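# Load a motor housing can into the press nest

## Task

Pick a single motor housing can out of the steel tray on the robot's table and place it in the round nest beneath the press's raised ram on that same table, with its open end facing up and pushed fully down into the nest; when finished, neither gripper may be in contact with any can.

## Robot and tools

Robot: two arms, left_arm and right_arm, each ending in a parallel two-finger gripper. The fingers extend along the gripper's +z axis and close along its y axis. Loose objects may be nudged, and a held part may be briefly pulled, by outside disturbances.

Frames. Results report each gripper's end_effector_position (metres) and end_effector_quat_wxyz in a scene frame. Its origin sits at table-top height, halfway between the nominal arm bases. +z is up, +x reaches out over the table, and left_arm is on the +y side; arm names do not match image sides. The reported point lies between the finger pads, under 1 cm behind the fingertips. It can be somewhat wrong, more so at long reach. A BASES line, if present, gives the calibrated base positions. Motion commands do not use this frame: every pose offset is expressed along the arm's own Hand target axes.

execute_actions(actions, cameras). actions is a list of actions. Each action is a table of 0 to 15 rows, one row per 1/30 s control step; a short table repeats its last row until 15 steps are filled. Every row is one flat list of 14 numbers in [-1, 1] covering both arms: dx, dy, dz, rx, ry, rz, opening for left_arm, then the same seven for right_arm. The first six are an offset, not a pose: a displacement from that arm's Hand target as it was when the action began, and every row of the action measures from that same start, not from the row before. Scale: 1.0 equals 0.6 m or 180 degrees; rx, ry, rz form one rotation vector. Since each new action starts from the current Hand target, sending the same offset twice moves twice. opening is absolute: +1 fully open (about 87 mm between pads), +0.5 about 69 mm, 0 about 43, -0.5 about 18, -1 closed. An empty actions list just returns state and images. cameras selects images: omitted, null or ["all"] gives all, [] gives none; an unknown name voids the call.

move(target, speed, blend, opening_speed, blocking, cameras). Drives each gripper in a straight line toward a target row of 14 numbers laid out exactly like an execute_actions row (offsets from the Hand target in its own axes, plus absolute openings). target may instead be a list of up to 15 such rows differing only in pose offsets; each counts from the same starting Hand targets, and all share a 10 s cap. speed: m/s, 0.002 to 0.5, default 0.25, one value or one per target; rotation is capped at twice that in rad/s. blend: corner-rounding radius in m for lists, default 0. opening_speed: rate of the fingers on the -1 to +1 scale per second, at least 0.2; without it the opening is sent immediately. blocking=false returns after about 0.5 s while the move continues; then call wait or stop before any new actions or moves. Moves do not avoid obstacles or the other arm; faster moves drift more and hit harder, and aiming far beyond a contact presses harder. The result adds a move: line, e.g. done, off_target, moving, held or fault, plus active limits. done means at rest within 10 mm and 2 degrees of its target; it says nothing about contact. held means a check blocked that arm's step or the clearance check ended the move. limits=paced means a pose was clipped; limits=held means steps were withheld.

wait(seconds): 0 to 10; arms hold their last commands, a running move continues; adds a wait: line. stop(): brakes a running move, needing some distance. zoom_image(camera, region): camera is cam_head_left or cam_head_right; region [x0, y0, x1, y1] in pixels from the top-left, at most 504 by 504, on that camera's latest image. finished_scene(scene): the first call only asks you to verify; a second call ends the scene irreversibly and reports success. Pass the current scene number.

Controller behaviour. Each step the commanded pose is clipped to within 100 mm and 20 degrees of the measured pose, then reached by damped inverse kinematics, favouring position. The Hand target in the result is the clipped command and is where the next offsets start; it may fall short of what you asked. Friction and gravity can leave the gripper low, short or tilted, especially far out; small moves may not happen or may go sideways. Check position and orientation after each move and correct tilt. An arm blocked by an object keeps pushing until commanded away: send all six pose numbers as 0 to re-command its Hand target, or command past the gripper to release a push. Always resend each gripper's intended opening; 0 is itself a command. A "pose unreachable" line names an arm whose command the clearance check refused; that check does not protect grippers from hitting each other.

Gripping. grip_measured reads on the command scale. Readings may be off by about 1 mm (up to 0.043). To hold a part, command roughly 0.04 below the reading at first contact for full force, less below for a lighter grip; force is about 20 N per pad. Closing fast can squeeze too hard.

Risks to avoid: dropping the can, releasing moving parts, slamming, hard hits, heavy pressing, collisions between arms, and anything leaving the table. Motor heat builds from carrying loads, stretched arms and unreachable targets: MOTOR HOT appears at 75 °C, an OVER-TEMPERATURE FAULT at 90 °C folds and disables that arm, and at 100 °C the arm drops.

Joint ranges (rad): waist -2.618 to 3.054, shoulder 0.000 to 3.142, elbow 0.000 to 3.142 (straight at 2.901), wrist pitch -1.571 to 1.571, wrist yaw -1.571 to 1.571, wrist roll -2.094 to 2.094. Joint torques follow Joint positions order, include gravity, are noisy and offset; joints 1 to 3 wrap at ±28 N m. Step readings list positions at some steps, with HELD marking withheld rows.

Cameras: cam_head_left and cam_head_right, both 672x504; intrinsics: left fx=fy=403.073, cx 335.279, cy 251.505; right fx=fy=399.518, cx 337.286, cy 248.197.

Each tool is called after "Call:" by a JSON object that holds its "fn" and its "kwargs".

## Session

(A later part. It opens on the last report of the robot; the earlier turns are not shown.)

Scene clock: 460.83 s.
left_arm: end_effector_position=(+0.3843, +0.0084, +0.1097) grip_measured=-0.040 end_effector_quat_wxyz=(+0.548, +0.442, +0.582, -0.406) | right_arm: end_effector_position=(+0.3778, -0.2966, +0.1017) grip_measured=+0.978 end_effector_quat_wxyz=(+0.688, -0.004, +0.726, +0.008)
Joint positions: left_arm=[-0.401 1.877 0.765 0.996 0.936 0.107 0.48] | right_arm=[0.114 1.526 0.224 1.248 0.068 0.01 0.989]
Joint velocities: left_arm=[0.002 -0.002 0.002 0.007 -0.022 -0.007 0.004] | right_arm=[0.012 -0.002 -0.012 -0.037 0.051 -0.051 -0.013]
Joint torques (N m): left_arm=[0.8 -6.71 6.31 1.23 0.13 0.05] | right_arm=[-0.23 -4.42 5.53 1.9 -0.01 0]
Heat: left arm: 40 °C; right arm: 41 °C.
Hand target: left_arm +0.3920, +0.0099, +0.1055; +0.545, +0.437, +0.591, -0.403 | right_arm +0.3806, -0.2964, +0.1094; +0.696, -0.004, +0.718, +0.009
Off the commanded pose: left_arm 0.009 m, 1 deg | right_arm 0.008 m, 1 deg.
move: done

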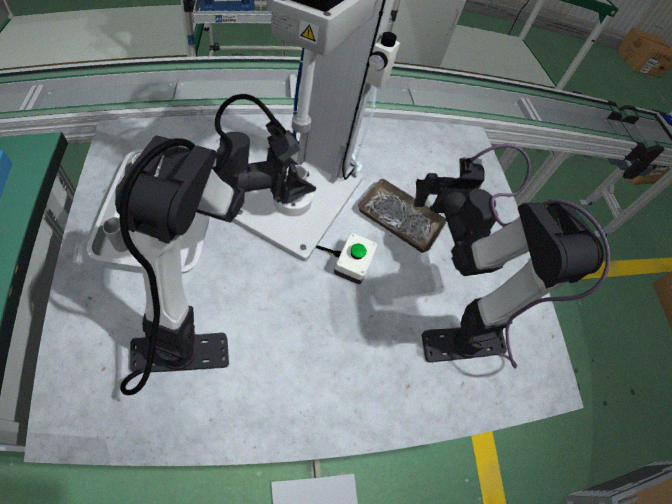

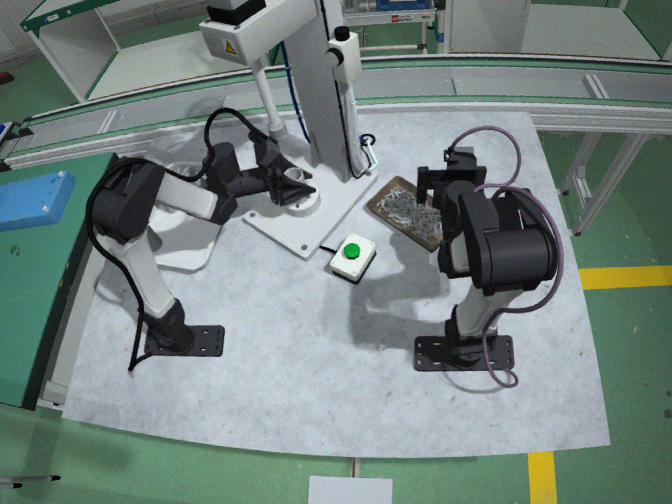

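Call:
{"fn": "move", "kwargs": {"target": [0.0006,0.0063,-0.0094,0,0,0,-0.04,0,0,0,0,0,0,1], "speed": 0.01, "cameras": ["cam_head_left","cam_head_right"]}}

Call:
{"fn": "zoom_image", "kwargs": {"camera": "cam_head_right", "region": [275, 165, 325, 220]}}

Call:
{"fn": "zoom_image", "kwargs": {"camera": "cam_head_left", "region": [270, 160, 320, 215]}}

Scene clock: 466.73 s.
left_arm: end_effector_position=(+0.3865, +0.0135, +0.1092) grip_measured=-0.040 end_effector_quat_wxyz=(+0.548, +0.440, +0.584, -0.406) | right_arm: end_effector_position=(+0.3778, -0.2966, +0.1017) grip_measured=+0.978 end_effector_quat_wxyz=(+0.688, -0.004, +0.726, +0.008)
Joint positions: left_arm=[-0.385 1.877 0.765 0.992 0.947 0.107 0.48] | right_arm=[0.114 1.526 0.224 1.248 0.068 0.01 0.989]
Joint velocities: left_arm=[-0.007 -0.012 -0.012 0.066 -0.007 -0.022 0.001] | right_arm=[0.002 -0.012 0.002 -0.081 -0.007 -0.022 -0.029]
Joint torques (N m): left_arm=[1.13 -6.93 6.3 1.21 0.22 0.12] | right_arm=[-0.23 -4.42 5.53 1.9 -0.01 -0.01]
Heat: left arm: 40 °C; right arm: 41 °C.
Hand target: left_arm +0.3940, +0.0166, +0.1055; +0.545, +0.437, +0.591, -0.403 | right_arm +0.3806, -0.2964, +0.1094; +0.696, -0.004, +0.718, +0.009
Off the commanded pose: left_arm 0.009 m, 1 deg | right_arm 0.008 m, 1 deg.
move: done

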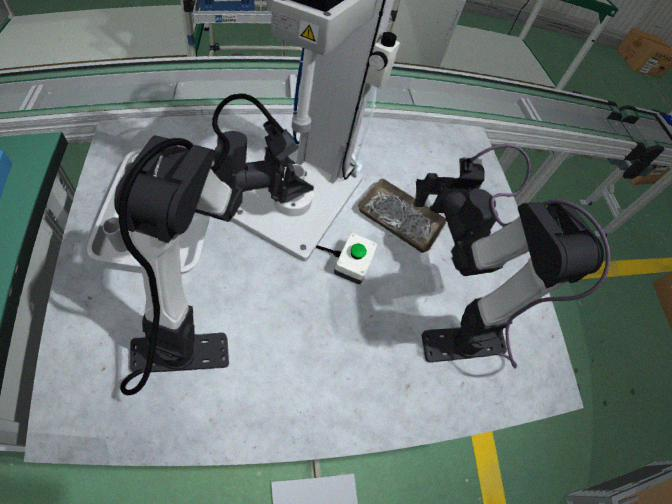

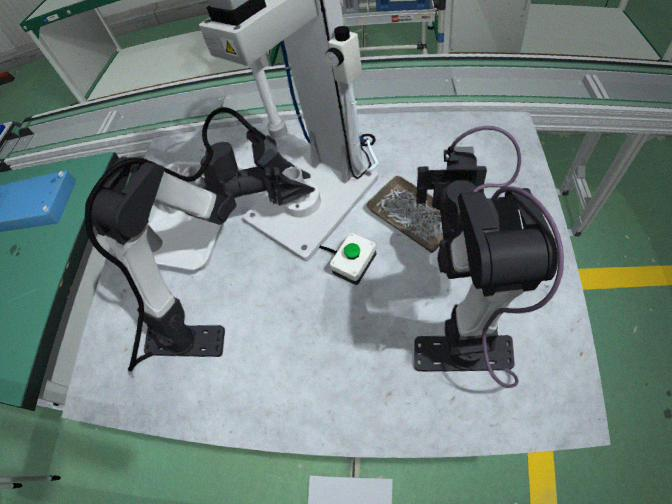

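Scaled by 9.164.

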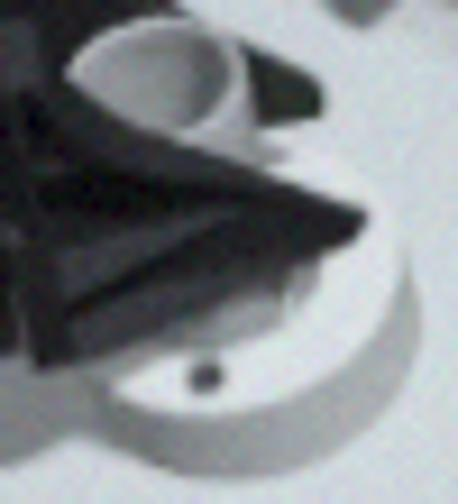

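Scaled by 9.164.

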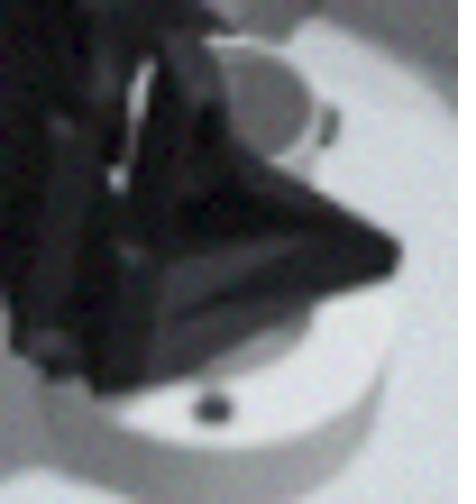

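Call:
{"fn": "move", "kwargs": {"target": [0.0027,-0.008,0.009,0,0,0,-0.04,0,0,0,0,0,0,1], "speed": 0.006, "cameras": ["cam_head_left","cam_head_right"]}}

Call:
{"fn": "zoom_image", "kwargs": {"camera": "cam_head_right", "region": [275, 165, 325, 220]}}

Call:
{"fn": "zoom_image", "kwargs": {"camera": "cam_head_left", "region": [270, 160, 320, 215]}}

Scene clock: 473.03 s.
left_arm: end_effector_position=(+0.3866, +0.0128, +0.1084) grip_measured=-0.040 end_effector_quat_wxyz=(+0.548, +0.440, +0.585, -0.405) | right_arm: end_effector_position=(+0.3778, -0.2966, +0.1017) grip_measured=+0.978 end_effector_quat_wxyz=(+0.688, -0.004, +0.726, +0.008)
Joint positions: left_arm=[-0.388 1.88 0.765 0.993 0.942 0.107 0.48] | right_arm=[0.114 1.526 0.224 1.248 0.068 0.01 0.989]
Joint velocities: left_arm=[0.017 -0.007 0.017 0.007 0.022 -0.007 0.001] | right_arm=[-0.007 -0.002 0.012 -0.007 0.022 -0.007 0.008]
Joint torques (N m): left_arm=[-0.51 -6.65 5.96 1.33 0.02 0.05] | right_arm=[-0.23 -4.41 5.53 1.9 -0.01 0]
Heat: left arm: 40 °C; right arm: 41 °C.
Hand target: left_arm +0.3909, +0.0101, +0.1036; +0.545, +0.437, +0.591, -0.403 | right_arm +0.3806, -0.2964, +0.1094; +0.696, -0.004, +0.718, +0.009
Off the commanded pose: left_arm 0.007 m, 1 deg | right_arm 0.008 m, 1 deg.
move: done

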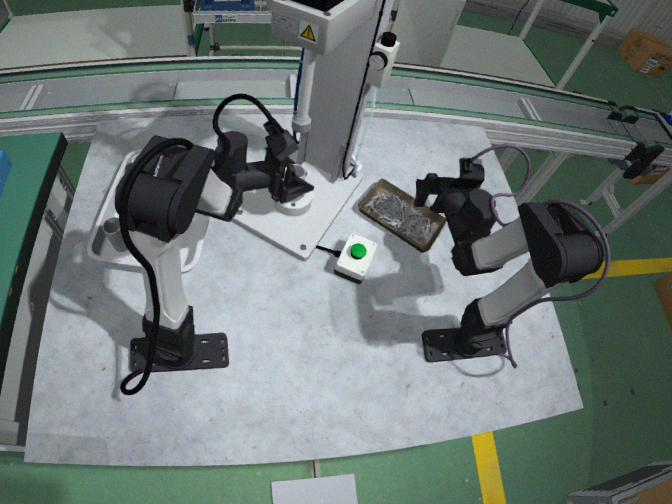

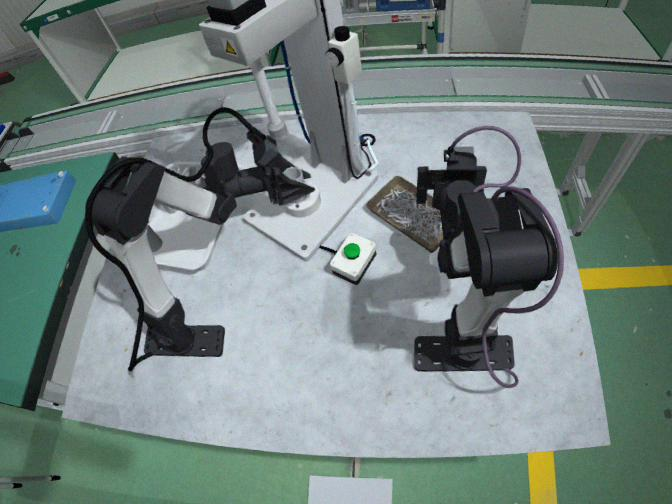

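Scaled by 9.164.

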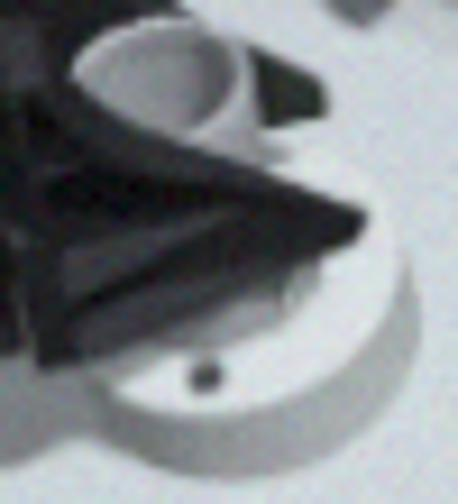

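Scaled by 9.164.

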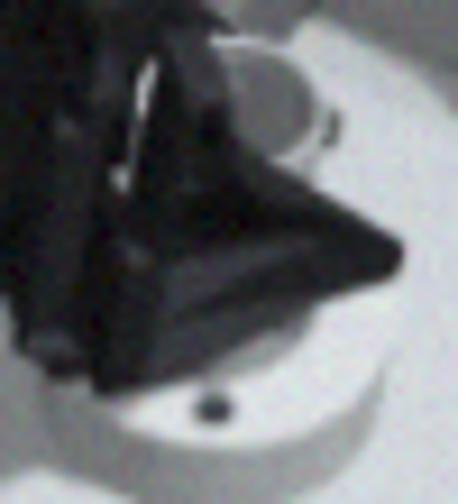

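Call:
{"fn": "move", "kwargs": {"target": [-0.0007,-0.0077,0.0081,0,0,0,-0.04,0,0,0,0,0,0,1], "speed": 0.006, "cameras": ["cam_head_left","cam_head_right"]}}

Call:
{"fn": "zoom_image", "kwargs": {"camera": "cam_head_right", "region": [275, 165, 325, 220]}}

Call:
{"fn": "zoom_image", "kwargs": {"camera": "cam_head_left", "region": [270, 160, 320, 215]}}

Scene clock: 477.53 s.
left_arm: end_effector_position=(+0.3859, +0.0079, +0.1080) grip_measured=-0.040 end_effector_quat_wxyz=(+0.549, +0.438, +0.587, -0.402) | right_arm: end_effector_position=(+0.3778, -0.2966, +0.1017) grip_measured=+0.978 end_effector_quat_wxyz=(+0.688, -0.004, +0.726, +0.008)
Joint positions: left_arm=[-0.405 1.88 0.765 0.993 0.918 0.107 0.48] | right_arm=[0.114 1.526 0.224 1.248 0.068 0.01 0.989]
Joint velocities: left_arm=[0.012 0.012 -0.012 0.022 -0.081 0.051 0.001] | right_arm=[-0.007 -0.002 0.012 -0.11 -0.051 0.022 -0.013]
Joint torques (N m): left_arm=[-0.75 -6.78 5.72 1.43 0.06 -0.01] | right_arm=[-0.23 -4.42 5.53 1.9 -0.01 0]
Heat: left arm: 39 °C; right arm: 41 °C.
Hand target: left_arm +0.3879, +0.0039, +0.1036; +0.545, +0.437, +0.591, -0.403 | right_arm +0.3806, -0.2964, +0.1094; +0.696, -0.004, +0.718, +0.009
Off the commanded pose: left_arm 0.006 m, 1 deg | right_arm 0.008 m, 1 deg.
move: done

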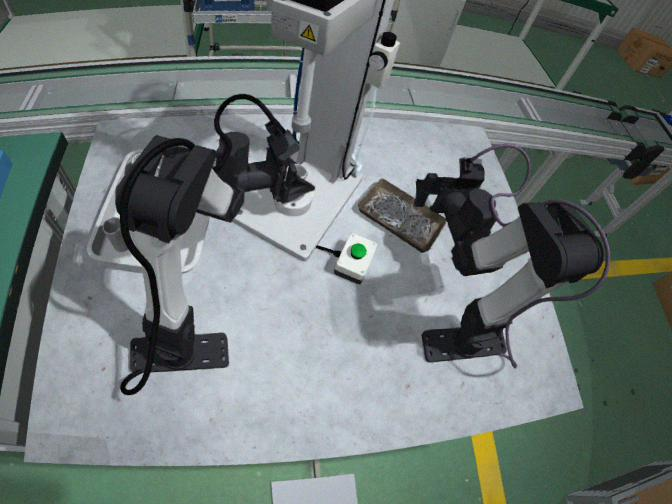

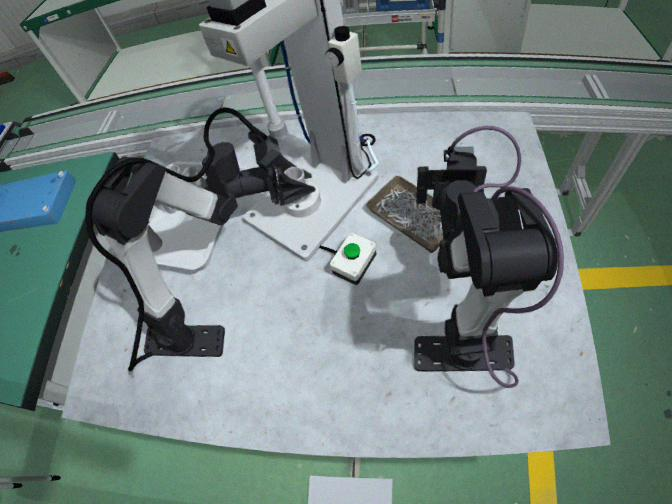

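Scaled by 9.164.

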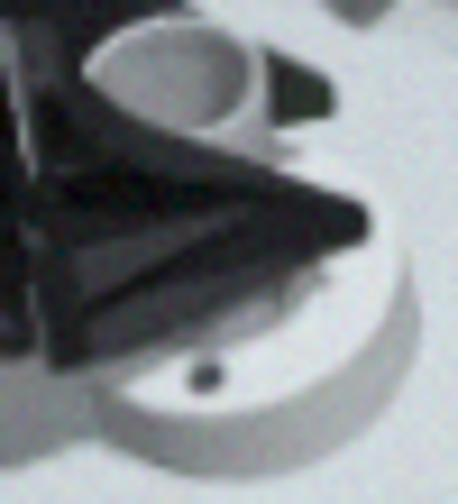

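Scaled by 9.164.

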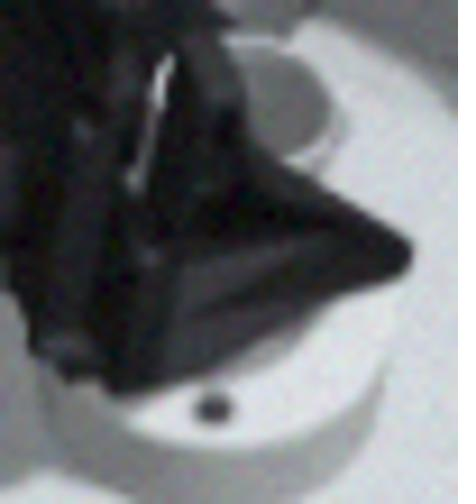

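Call:
{"fn": "move", "kwargs": {"target": [0,0,0,0,0,0,0.03,0,0,0,0,0,0,1], "opening_speed": 0.2, "cameras": ["cam_head_left","cam_head_right"]}}

Call:
{"fn": "zoom_image", "kwargs": {"camera": "cam_head_right", "region": [275, 165, 325, 220]}}

Call:
{"fn": "zoom_image", "kwargs": {"camera": "cam_head_left", "region": [270, 160, 320, 215]}}

Scene clock: 482.10 s.
left_arm: end_effector_position=(+0.3864, +0.0081, +0.1054) grip_measured=+0.030 end_effector_quat_wxyz=(+0.548, +0.437, +0.590, -0.402) | right_arm: end_effector_position=(+0.3778, -0.2966, +0.1017) grip_measured=+0.978 end_effector_quat_wxyz=(+0.688, -0.004, +0.726, +0.008)
Joint positions: left_arm=[-0.405 1.886 0.765 0.993 0.915 0.107 0.515] | right_arm=[0.114 1.526 0.224 1.248 0.068 0.01 0.989]
Joint velocities: left_arm=[0.022 0.002 -0.027 -0.066 -0.051 -0.007 0.001] | right_arm=[0.002 -0.002 0.007 -0.007 -0.051 -0.007 -0.018]
Joint torques (N m): left_arm=[-0.81 -7.36 5.67 1.4 0.14 0.01] | right_arm=[-0.23 -4.42 5.53 1.9 -0.01 0]
Heat: left arm: 39 °C; right arm: 41 °C.
Hand target: left_arm +0.3879, +0.0039, +0.1036; +0.545, +0.437, +0.591, -0.404 | right_arm +0.3806, -0.2964, +0.1094; +0.696, -0.004, +0.718, +0.009
Off the commanded pose: left_arm 0.005 m, 0 deg | right_arm 0.008 m, 1 deg.
move: done

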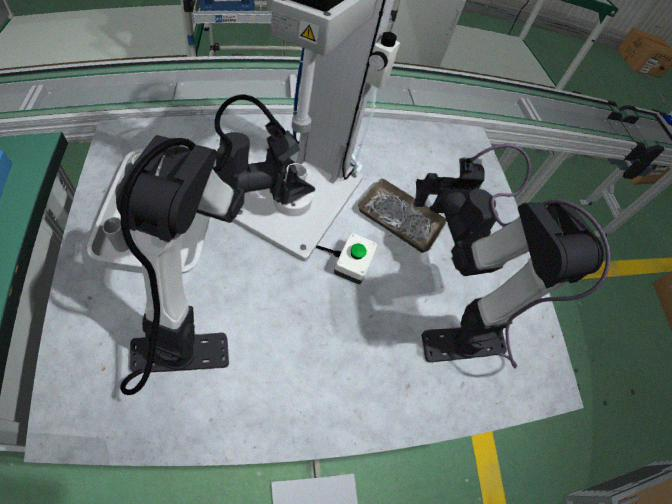

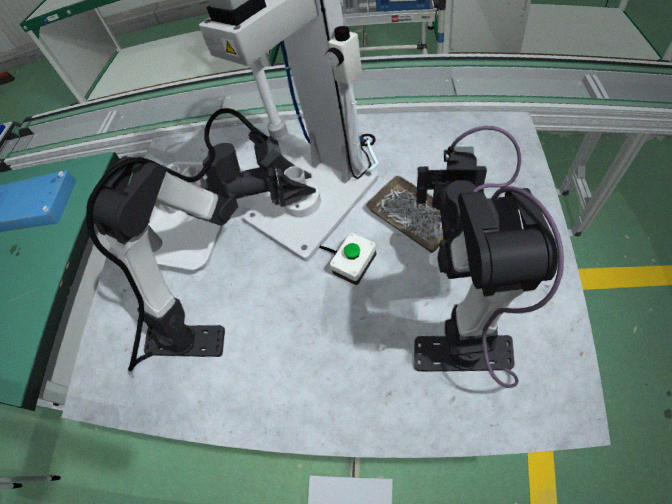

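Scaled by 9.164.

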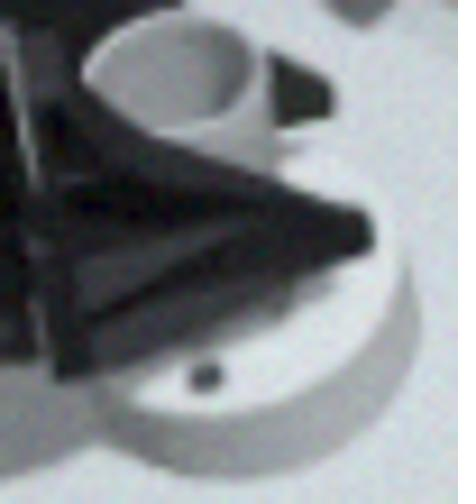

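Scaled by 9.164.

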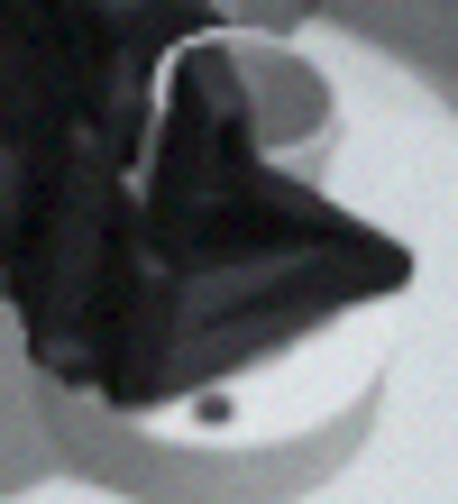

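Call:
{"fn": "move", "kwargs": {"target": [-0.0053,-0.0112,-0.0205,0,0,0,0.03,0,0,0,0,0,0,1], "speed": 0.008, "cameras": ["cam_head_left","cam_head_right"]}}

Call:
{"fn": "zoom_image", "kwargs": {"camera": "cam_head_right", "region": [275, 165, 325, 220]}}

Call:
{"fn": "zoom_image", "kwargs": {"camera": "cam_head_left", "region": [270, 160, 320, 215]}}

Scene clock: 488.37 s.
left_arm: end_effector_position=(+0.3822, +0.0118, +0.0991) grip_measured=+0.030 end_effector_quat_wxyz=(+0.542, +0.434, +0.597, -0.402) | right_arm: end_effector_position=(+0.3778, -0.2966, +0.1017) grip_measured=+0.978 end_effector_quat_wxyz=(+0.688, -0.004, +0.726, +0.008)
Joint positions: left_arm=[-0.401 1.882 0.741 0.993 0.913 0.107 0.515] | right_arm=[0.114 1.526 0.224 1.248 0.068 0.01 0.989]
Joint velocities: left_arm=[-0.007 -0.012 -0.012 -0.007 0.081 -0.051 0.001] | right_arm=[-0.017 0.002 -0.002 0.022 -0.066 -0.081 -0.024]
Joint torques (N m): left_arm=[0.44 -11.89 3.55 1.37 0.29 0.04] | right_arm=[-0.23 -4.42 5.53 1.9 -0.01 0]
Heat: left arm: 39 °C; right arm: 41 °C.
Hand target: left_arm +0.3780, +0.0134, +0.1080; +0.545, +0.437, +0.591, -0.403 | right_arm +0.3806, -0.2964, +0.1094; +0.696, -0.004, +0.718, +0.009
Off the commanded pose: left_arm 0.010 m, 1 deg | right_arm 0.008 m, 1 deg.
move: done

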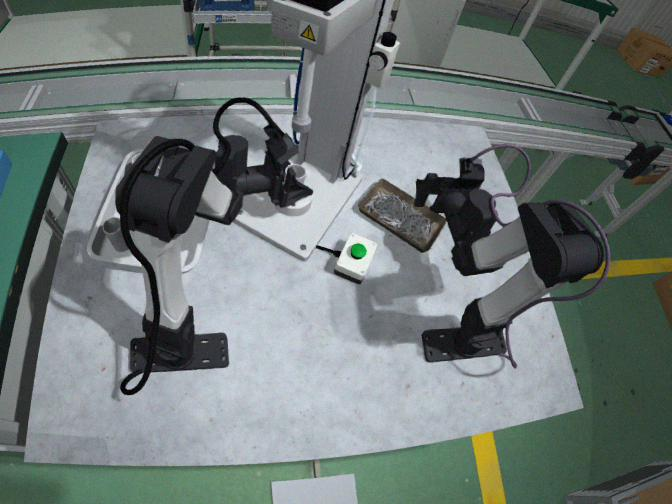

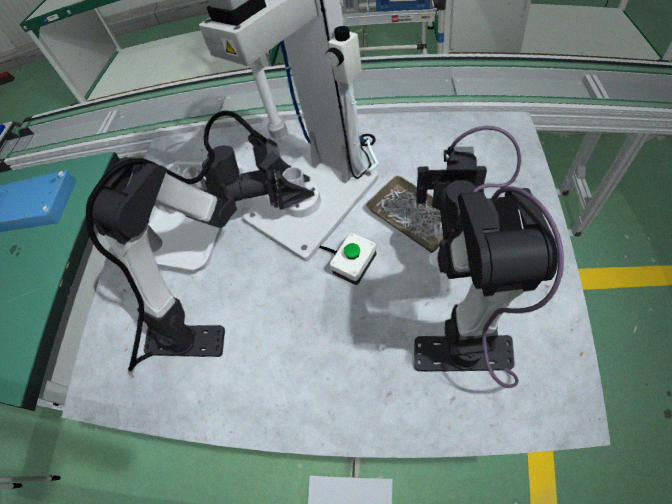

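Scaled by 9.164.

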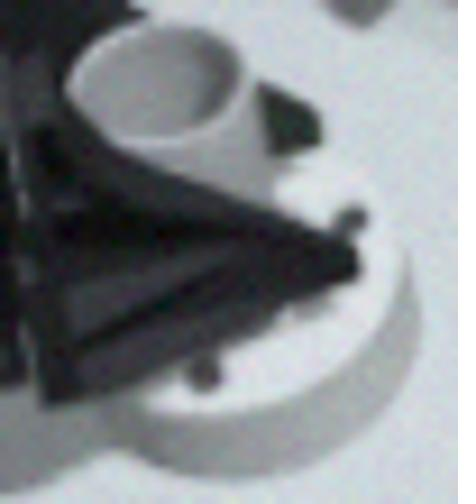

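Scaled by 9.164.

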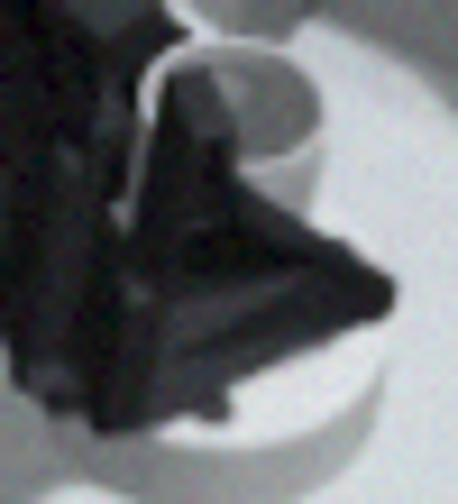

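Call:
{"fn": "move", "kwargs": {"target": [-0.008,-0.003,0.010,0,0,0,-0.02,0,0,0,0,0,0,1], "speed": 0.008, "opening_speed": 0.2, "cameras": ["cam_head_left","cam_head_right"]}}

Call:
{"fn": "zoom_image", "kwargs": {"camera": "cam_head_right", "region": [275, 165, 325, 220]}}

Call:
{"fn": "zoom_image", "kwargs": {"camera": "cam_head_left", "region": [270, 160, 320, 215]}}

Scene clock: 492.80 s.
left_arm: end_effector_position=(+0.3805, +0.0101, +0.0995) grip_measured=-0.020 end_effector_quat_wxyz=(+0.540, +0.434, +0.599, -0.403) | right_arm: end_effector_position=(+0.3778, -0.2966, +0.1017) grip_measured=+0.978 end_effector_quat_wxyz=(+0.688, -0.004, +0.726, +0.008)
Joint positions: left_arm=[-0.407 1.876 0.741 0.983 0.909 0.107 0.49] | right_arm=[0.114 1.526 0.224 1.248 0.068 0.01 0.989]
Joint velocities: left_arm=[0.002 -0.007 0.002 0.11 0.051 0.037 -0.004] | right_arm=[-0.002 0.002 -0.007 0.007 -0.037 0.007 0.013]
Joint torques (N m): left_arm=[-0.84 -12.21 4.7 1.3 0.16 -0.05] | right_arm=[-0.21 -4.41 5.53 1.9 -0.01 -0.01]
Heat: left arm: 40 °C; right arm: 41 °C.
Hand target: left_arm +0.3781, +0.0066, +0.1124; +0.545, +0.437, +0.591, -0.404 | right_arm +0.3806, -0.2964, +0.1094; +0.696, -0.004, +0.718, +0.009
Off the commanded pose: left_arm 0.013 m, 1 deg | right_arm 0.008 m, 1 deg.
move: off_target (left_arm)

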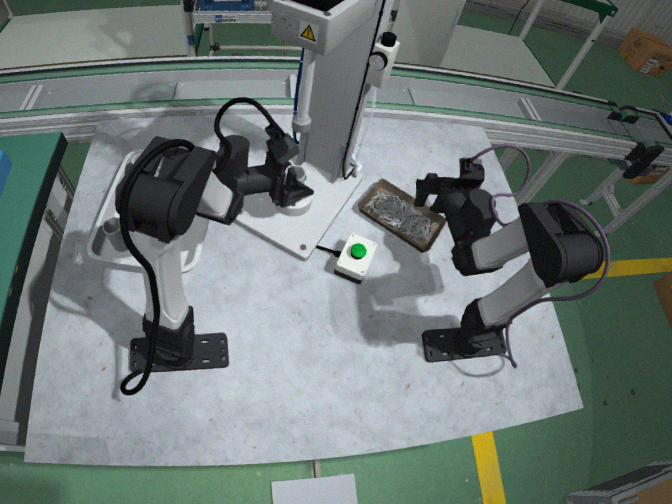

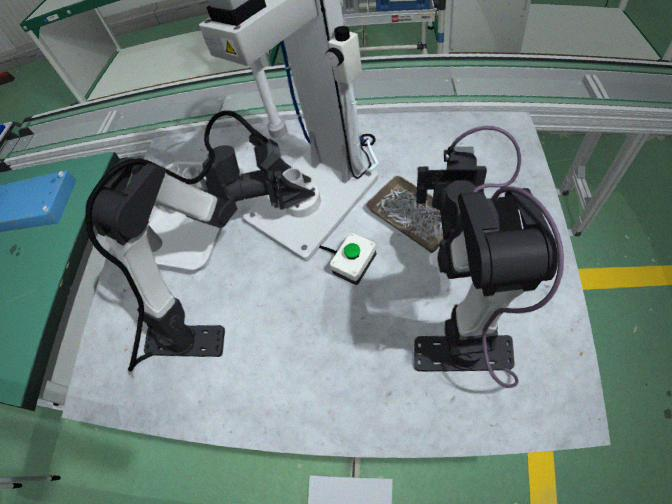

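Scaled by 9.164.

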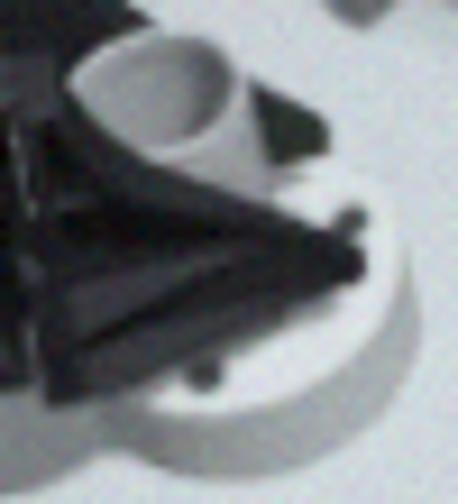

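Scaled by 9.164.

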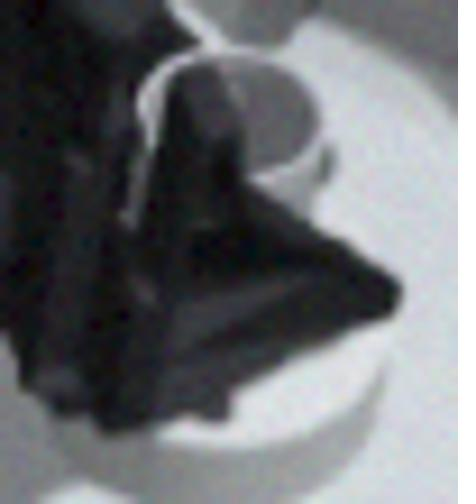

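Call:
{"fn": "move", "kwargs": {"target": [-0.04,0,0,0,0,0,0.08,0,0,0,0,0,0,1], "speed": 0.02, "opening_speed": 0.3, "cameras": ["cam_head_left","cam_head_right"]}}

Call:
{"fn": "zoom_image", "kwargs": {"camera": "cam_head_right", "region": [275, 165, 325, 220]}}

Call:
{"fn": "zoom_image", "kwargs": {"camera": "cam_head_left", "region": [270, 160, 320, 215]}}

Scene clock: 500.23 s.
left_arm: end_effector_position=(+0.3757, +0.0089, +0.1168) grip_measured=+0.080 end_effector_quat_wxyz=(+0.532, +0.434, +0.604, -0.405) | right_arm: end_effector_position=(+0.3778, -0.2966, +0.1017) grip_measured=+0.978 end_effector_quat_wxyz=(+0.688, -0.004, +0.726, +0.008)
Joint positions: left_arm=[-0.414 1.799 0.756 0.873 0.906 0.107 0.54] | right_arm=[0.114 1.526 0.224 1.248 0.068 0.01 0.989]
Joint velocities: left_arm=[-0.007 -0.002 -0.037 -0.051 -0.007 -0.037 -0.004] | right_arm=[-0.007 0.007 0.002 0.007 0.007 0.022 0.013]
Joint torques (N m): left_arm=[-0.66 -11.56 6.94 1.33 0.13 -0.07] | right_arm=[-0.23 -4.42 5.53 1.9 -0.01 0]
Heat: left arm: 41 °C; right arm: 42 °C.
Hand target: left_arm +0.3789, +0.0045, +0.1366; +0.545, +0.437, +0.591, -0.404 | right_arm +0.3806, -0.2964, +0.1094; +0.696, -0.004, +0.718, +0.009
Off the commanded pose: left_arm 0.020 m, 2 deg | right_arm 0.008 m, 1 deg.
move: off_target (left_arm)

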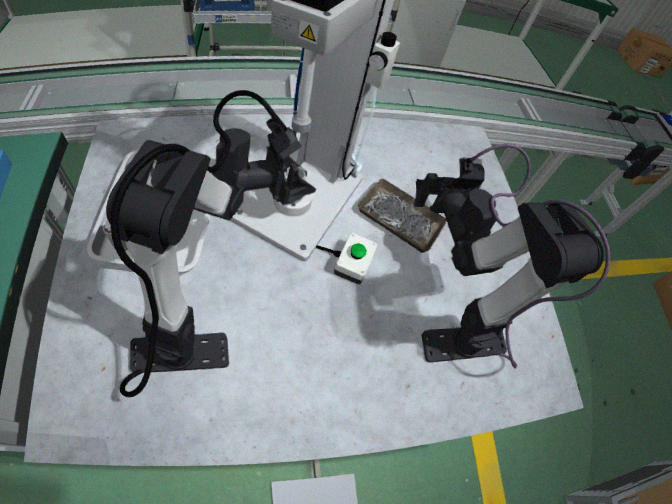

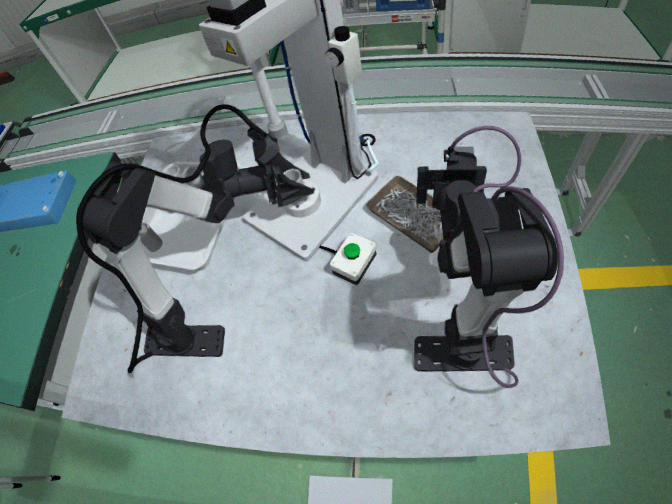

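Scaled by 9.164.

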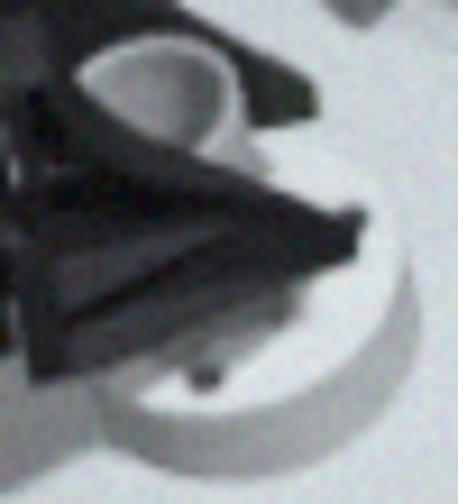

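Scaled by 9.164.

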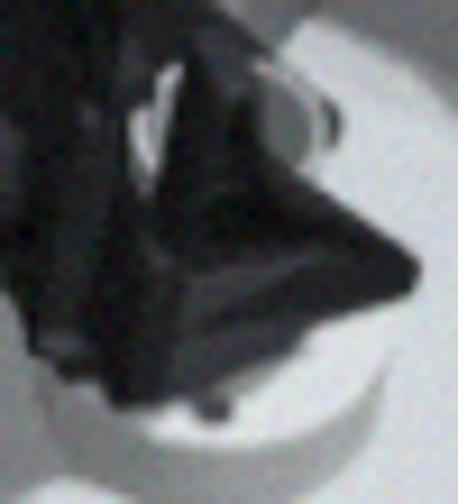

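Call:
{"fn": "move", "kwargs": {"target": [0,0,0,0,0,0,-0.25,0,0,0,0,0,0,1], "opening_speed": 0.25, "cameras": []}}

Call:
{"fn": "move", "kwargs": {"target": [-0.06,0,0,0,0,0,-0.25,0,0,0,0,0,0,1], "speed": 0.06, "cameras": ["cam_head_left","cam_head_right"]}}

Call:
{"fn": "zoom_image", "kwargs": {"camera": "cam_head_right", "region": [275, 165, 325, 220]}}

Call:
{"fn": "zoom_image", "kwargs": {"camera": "cam_head_left", "region": [270, 160, 320, 215]}}

Scene clock: 508.17 s.
left_arm: end_effector_position=(+0.3762, +0.0091, +0.1166) grip_measured=-0.050 end_effector_quat_wxyz=(+0.532, +0.433, +0.605, -0.405) | right_arm: end_effector_position=(+0.3778, -0.2966, +0.1017) grip_measured=+0.978 end_effector_quat_wxyz=(+0.688, -0.004, +0.726, +0.008)
Joint positions: left_arm=[-0.414 1.799 0.757 0.871 0.904 0.107 0.475] | right_arm=[0.114 1.526 0.224 1.248 0.068 0.01 0.989]
Joint velocities: left_arm=[-0.022 -0.002 -0.012 -0.081 0.037 -0.051 -0.009] | right_arm=[-0.002 -0.002 0.007 0.051 -0.066 -0.022 0.024]
Joint torques (N m): left_arm=[-0.58 -11.49 6.93 1.34 0.16 -0.03] | right_arm=[-0.21 -4.41 5.53 1.9 -0.01 0]
Heat: left arm: 43 °C; right arm: 42 °C.
Hand target: left_arm +0.3790, +0.0045, +0.1366; +0.545, +0.437, +0.591, -0.404 | right_arm +0.3806, -0.2964, +0.1094; +0.696, -0.004, +0.718, +0.009
Off the commanded pose: left_arm 0.021 m, 2 deg | right_arm 0.008 m, 1 deg.
move: off_target (left_arm)
No camera images: "cameras" was empty.

Scene clock: 509.37 s.
left_arm: end_effector_position=(+0.3611, +0.0138, +0.1200) grip_measured=-0.050 end_effector_quat_wxyz=(+0.491, +0.422, +0.639, -0.415) | right_arm: end_effector_position=(+0.3778, -0.2966, +0.1017) grip_measured=+0.978 end_effector_quat_wxyz=(+0.688, -0.004, +0.726, +0.008)
Joint positions: left_arm=[-0.416 1.709 0.765 0.662 0.903 0.106 0.475] | right_arm=[0.114 1.526 0.224 1.248 0.068 0.01 0.989]
Joint velocities: left_arm=[-0.017 0.012 -0.007 -0.007 -0.081 -0.007 -0.004] | right_arm=[0.002 0.002 0.017 0.022 -0.022 0.081 -0.008]
Joint torques (N m): left_arm=[-1.01 -12.67 11.28 1.77 0.17 -0.05] | right_arm=[-0.23 -4.41 5.53 1.9 -0.01 -0.01]
Heat: left arm: 43 °C; right arm: 42 °C.
Hand target: left_arm +0.3801, +0.0014, +0.1728; +0.545, +0.437, +0.591, -0.404 | right_arm +0.3806, -0.2964, +0.1094; +0.696, -0.004, +0.718, +0.009
Off the commanded pose: left_arm 0.057 m, 9 deg | right_arm 0.008 m, 1 deg.
move: off_target (left_arm)

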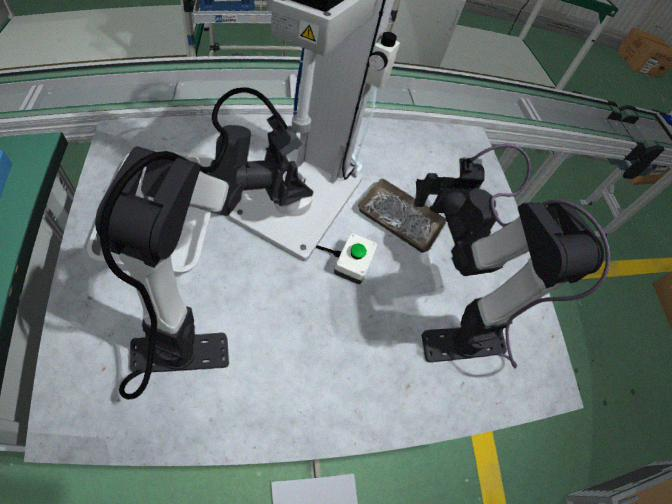

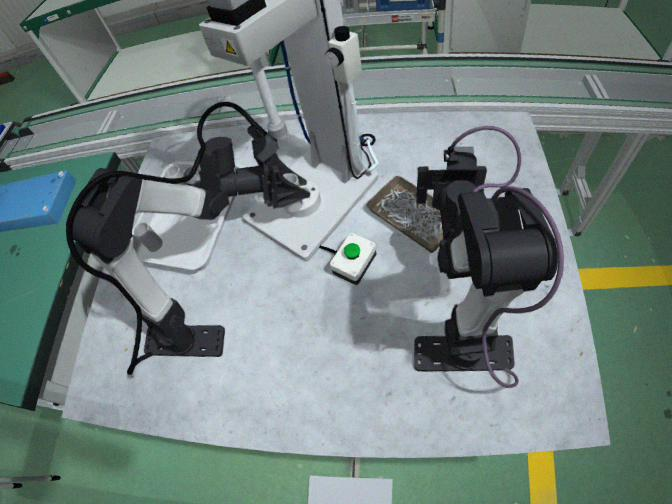

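Scaled by 9.164.

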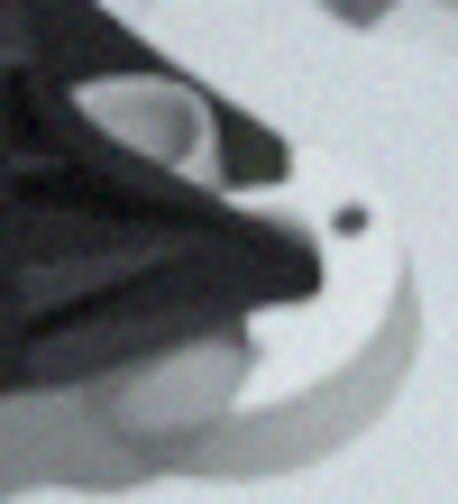

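Scaled by 9.164.

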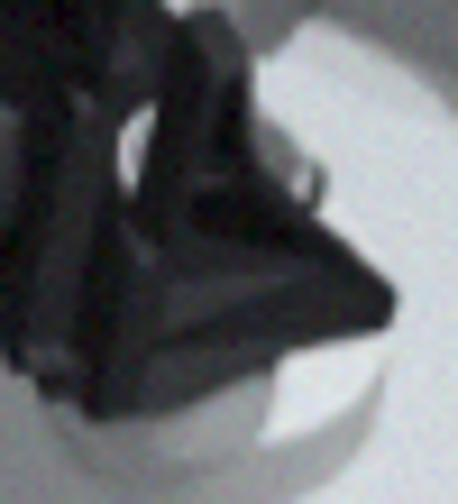

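Call:
{"fn": "move", "kwargs": {"target": [0,0,0,0,0,0,-0.25,0,0,0,0,0,0,1], "cameras": []}}

Call:
{"fn": "wait", "kwargs": {"seconds": 1, "cameras": ["cam_head_left","cam_head_right"]}}

Call:
{"fn": "zoom_image", "kwargs": {"camera": "cam_head_right", "region": [275, 165, 325, 220]}}

Scene clock: 512.67 s.
left_arm: end_effector_position=(+0.3600, +0.0142, +0.1202) grip_measured=-0.050 end_effector_quat_wxyz=(+0.489, +0.421, +0.641, -0.416) | right_arm: end_effector_position=(+0.3778, -0.2966, +0.1017) grip_measured=+0.978 end_effector_quat_wxyz=(+0.688, -0.004, +0.726, +0.008)
Joint positions: left_arm=[-0.416 1.704 0.765 0.65 0.903 0.106 0.475] | right_arm=[0.114 1.526 0.224 1.248 0.068 0.01 0.989]
Joint velocities: left_arm=[-0.012 -0.017 0.012 -0.022 -0.051 0.007 0.009] | right_arm=[0.007 -0.007 0.007 0.007 -0.007 -0.022 -0.013]
Joint torques (N m): left_arm=[-1.01 -12.33 11.19 1.88 0.17 -0.03] | right_arm=[-0.21 -4.41 5.53 1.9 -0.01 0]
Heat: left arm: 43 °C; right arm: 42 °C.
Hand target: left_arm +0.3800, +0.0014, +0.1728; +0.545, +0.437, +0.591, -0.404 | right_arm +0.3806, -0.2964, +0.1094; +0.696, -0.004, +0.718, +0.009
Off the commanded pose: left_arm 0.058 m, 9 deg | right_arm 0.008 m, 1 deg.
move: off_target (left_arm)
No camera images: "cameras" was empty.

Scene clock: 513.67 s.
left_arm: end_effector_position=(+0.3600, +0.0142, +0.1202) grip_measured=-0.050 end_effector_quat_wxyz=(+0.489, +0.421, +0.641, -0.416) | right_arm: end_effector_position=(+0.3778, -0.2966, +0.1017) grip_measured=+0.978 end_effector_quat_wxyz=(+0.688, -0.004, +0.726, +0.008)
Joint positions: left_arm=[-0.416 1.704 0.765 0.65 0.903 0.106 0.475] | right_arm=[0.114 1.526 0.224 1.248 0.068 0.01 0.989]
Joint velocities: left_arm=[0.017 0.022 -0.012 0.022 0.051 0.095 0.013] | right_arm=[-0.012 0.007 -0.002 -0.022 -0.051 -0.095 0.024]
Joint torques (N m): left_arm=[-0.98 -12.29 11.32 1.87 0.18 -0.01] | right_arm=[-0.23 -4.41 5.53 1.9 -0.01 0]
Heat: left arm: 43 °C; right arm: 42 °C.
Hand target: left_arm +0.3800, +0.0014, +0.1729; +0.545, +0.437, +0.591, -0.404 | right_arm +0.3806, -0.2964, +0.1094; +0.696, -0.004, +0.718, +0.009
Tool commands: left_gripper/opening=-0.25 right_gripper/opening=+1.0
Off the commanded pose: left_arm 0.058 m, 9 deg | right_arm 0.008 m, 1 deg.
wait: 1.00 s; at rest by 0.17 s

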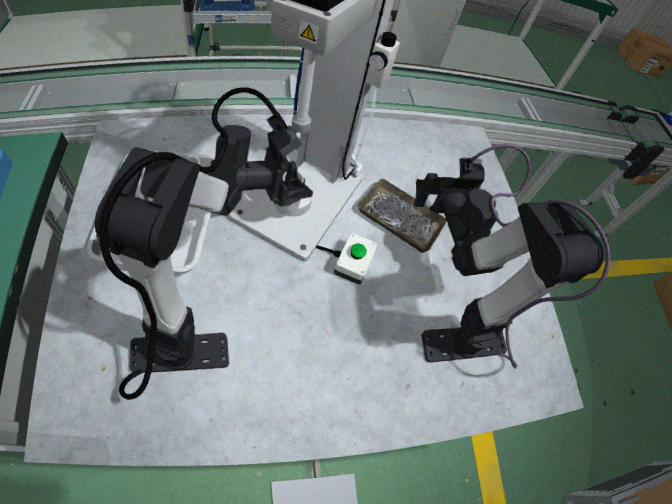

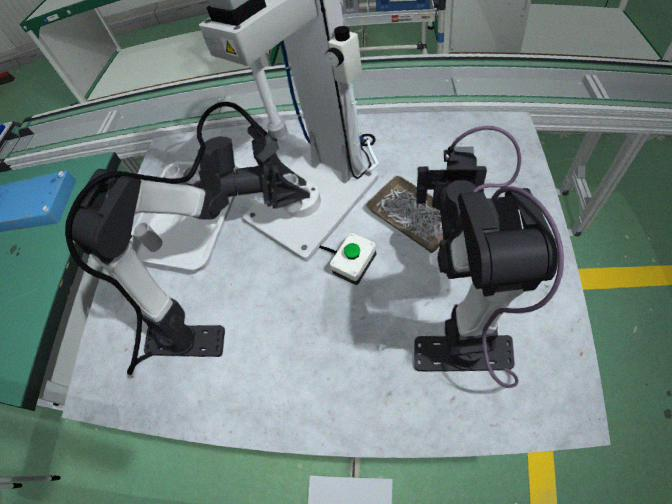

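Scaled by 9.164.

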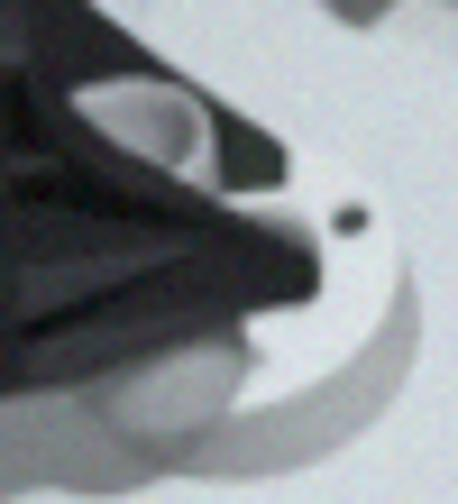

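Call:
{"fn": "move", "kwargs": {"target": [-0.04,0,0,0,0,0,-0.25,0,0,0,0,0,0,1], "speed": 0.06, "cameras": ["cam_head_left","cam_head_right"]}}

Scene clock: 517.77 s.
left_arm: end_effector_position=(+0.3486, +0.0188, +0.1214) grip_measured=-0.050 end_effector_quat_wxyz=(+0.458, +0.412, +0.665, -0.421) | right_arm: end_effector_position=(+0.3778, -0.2966, +0.1017) grip_measured=+0.978 end_effector_quat_wxyz=(+0.688, -0.004, +0.726, +0.008)
Joint positions: left_arm=[-0.416 1.648 0.775 0.503 0.902 0.107 0.475] | right_arm=[0.114 1.526 0.224 1.248 0.068 0.01 0.989]
Joint velocities: left_arm=[0.007 -0.027 0.007 -0.007 -0.037 0.051 -0.009] | right_arm=[-0.012 0.002 -0.007 0.022 0.095 0.051 -0.013]
Joint torques (N m): left_arm=[-1.2 -13.34 13.93 2.24 0.23 -0.06] | right_arm=[-0.21 -4.41 5.53 1.9 -0.01 -0.01]
Heat: left arm: 44 °C; right arm: 42 °C.
Hand target: left_arm +0.3808, -0.0007, +0.1971; +0.545, +0.436, +0.591, -0.404 | right_arm +0.3806, -0.2964, +0.1094; +0.696, -0.004, +0.718, +0.009
Off the commanded pose: left_arm 0.084 m, 14 deg | right_arm 0.008 m, 1 deg.
move: off_target (left_arm)

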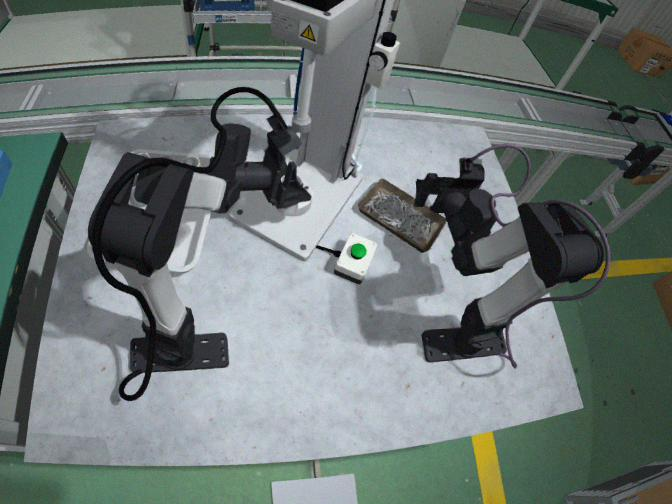

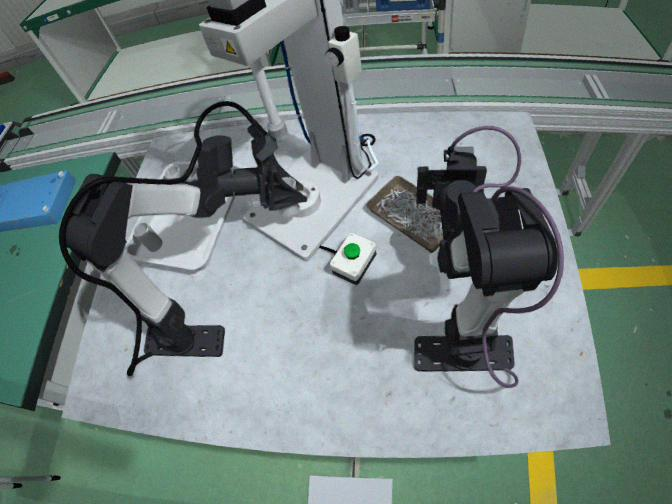

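Call:
{"fn": "zoom_image", "kwargs": {"camera": "cam_head_right", "region": [220, 110, 330, 230]}}

Call:
{"fn": "zoom_image", "kwargs": {"camera": "cam_head_left", "region": [220, 110, 330, 230]}}

Scaled by 4.200.

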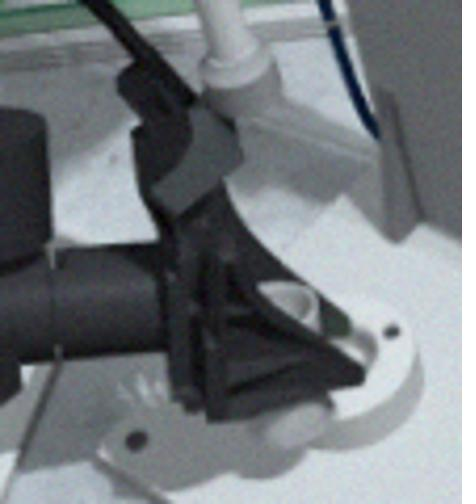

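Scaled by 4.200.

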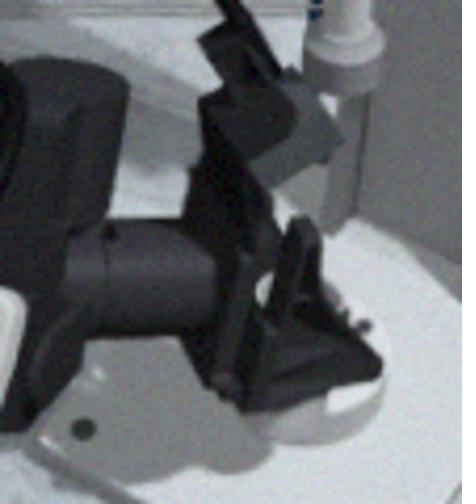

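Call:
{"fn": "move", "kwargs": {"target": [-0.06,0,0,0,0,0,-0.25,0,0,0,0,0,0,1], "speed": 0.15, "cameras": ["cam_head_right"]}}

Scene clock: 524.73 s.
left_arm: end_effector_position=(+0.3389, +0.0256, +0.1317) grip_measured=-0.050 end_effector_quat_wxyz=(+0.437, +0.401, +0.686, -0.422) | right_arm: end_effector_position=(+0.3778, -0.2966, +0.1017) grip_measured=+0.978 end_effector_quat_wxyz=(+0.688, -0.004, +0.726, +0.008)
Joint positions: left_arm=[-0.411 1.575 0.794 0.349 0.894 0.104 0.475] | right_arm=[0.114 1.526 0.224 1.248 0.068 0.01 0.989]
Joint velocities: left_arm=[0.007 -0.012 -0.017 0.037 -0.037 0.037 -0.001] | right_arm=[-0.007 -0.022 -0.002 -0.11 -0.007 0.066 -0.024]
Joint torques (N m): left_arm=[-1.72 -13.57 15.12 2.64 0.31 -0.01] | right_arm=[-0.23 -4.41 5.55 1.9 -0.01 -0.01]
Heat: left arm: 44 °C; right arm: 42 °C.
Hand target: left_arm +0.3766, -0.0002, +0.2207; +0.545, +0.436, +0.591, -0.404 | right_arm +0.3806, -0.2964, +0.1094; +0.696, -0.004, +0.718, +0.009
Off the commanded pose: left_arm 0.114 m, 17 deg; position clipped | right_arm 0.008 m, 1 deg.
move: off_target (left_arm); limits=paced
Images, in order (width x height): cam_head_right 672x504.

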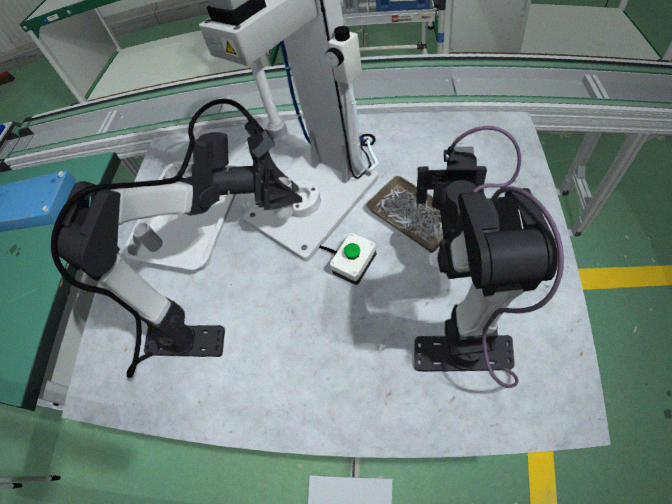

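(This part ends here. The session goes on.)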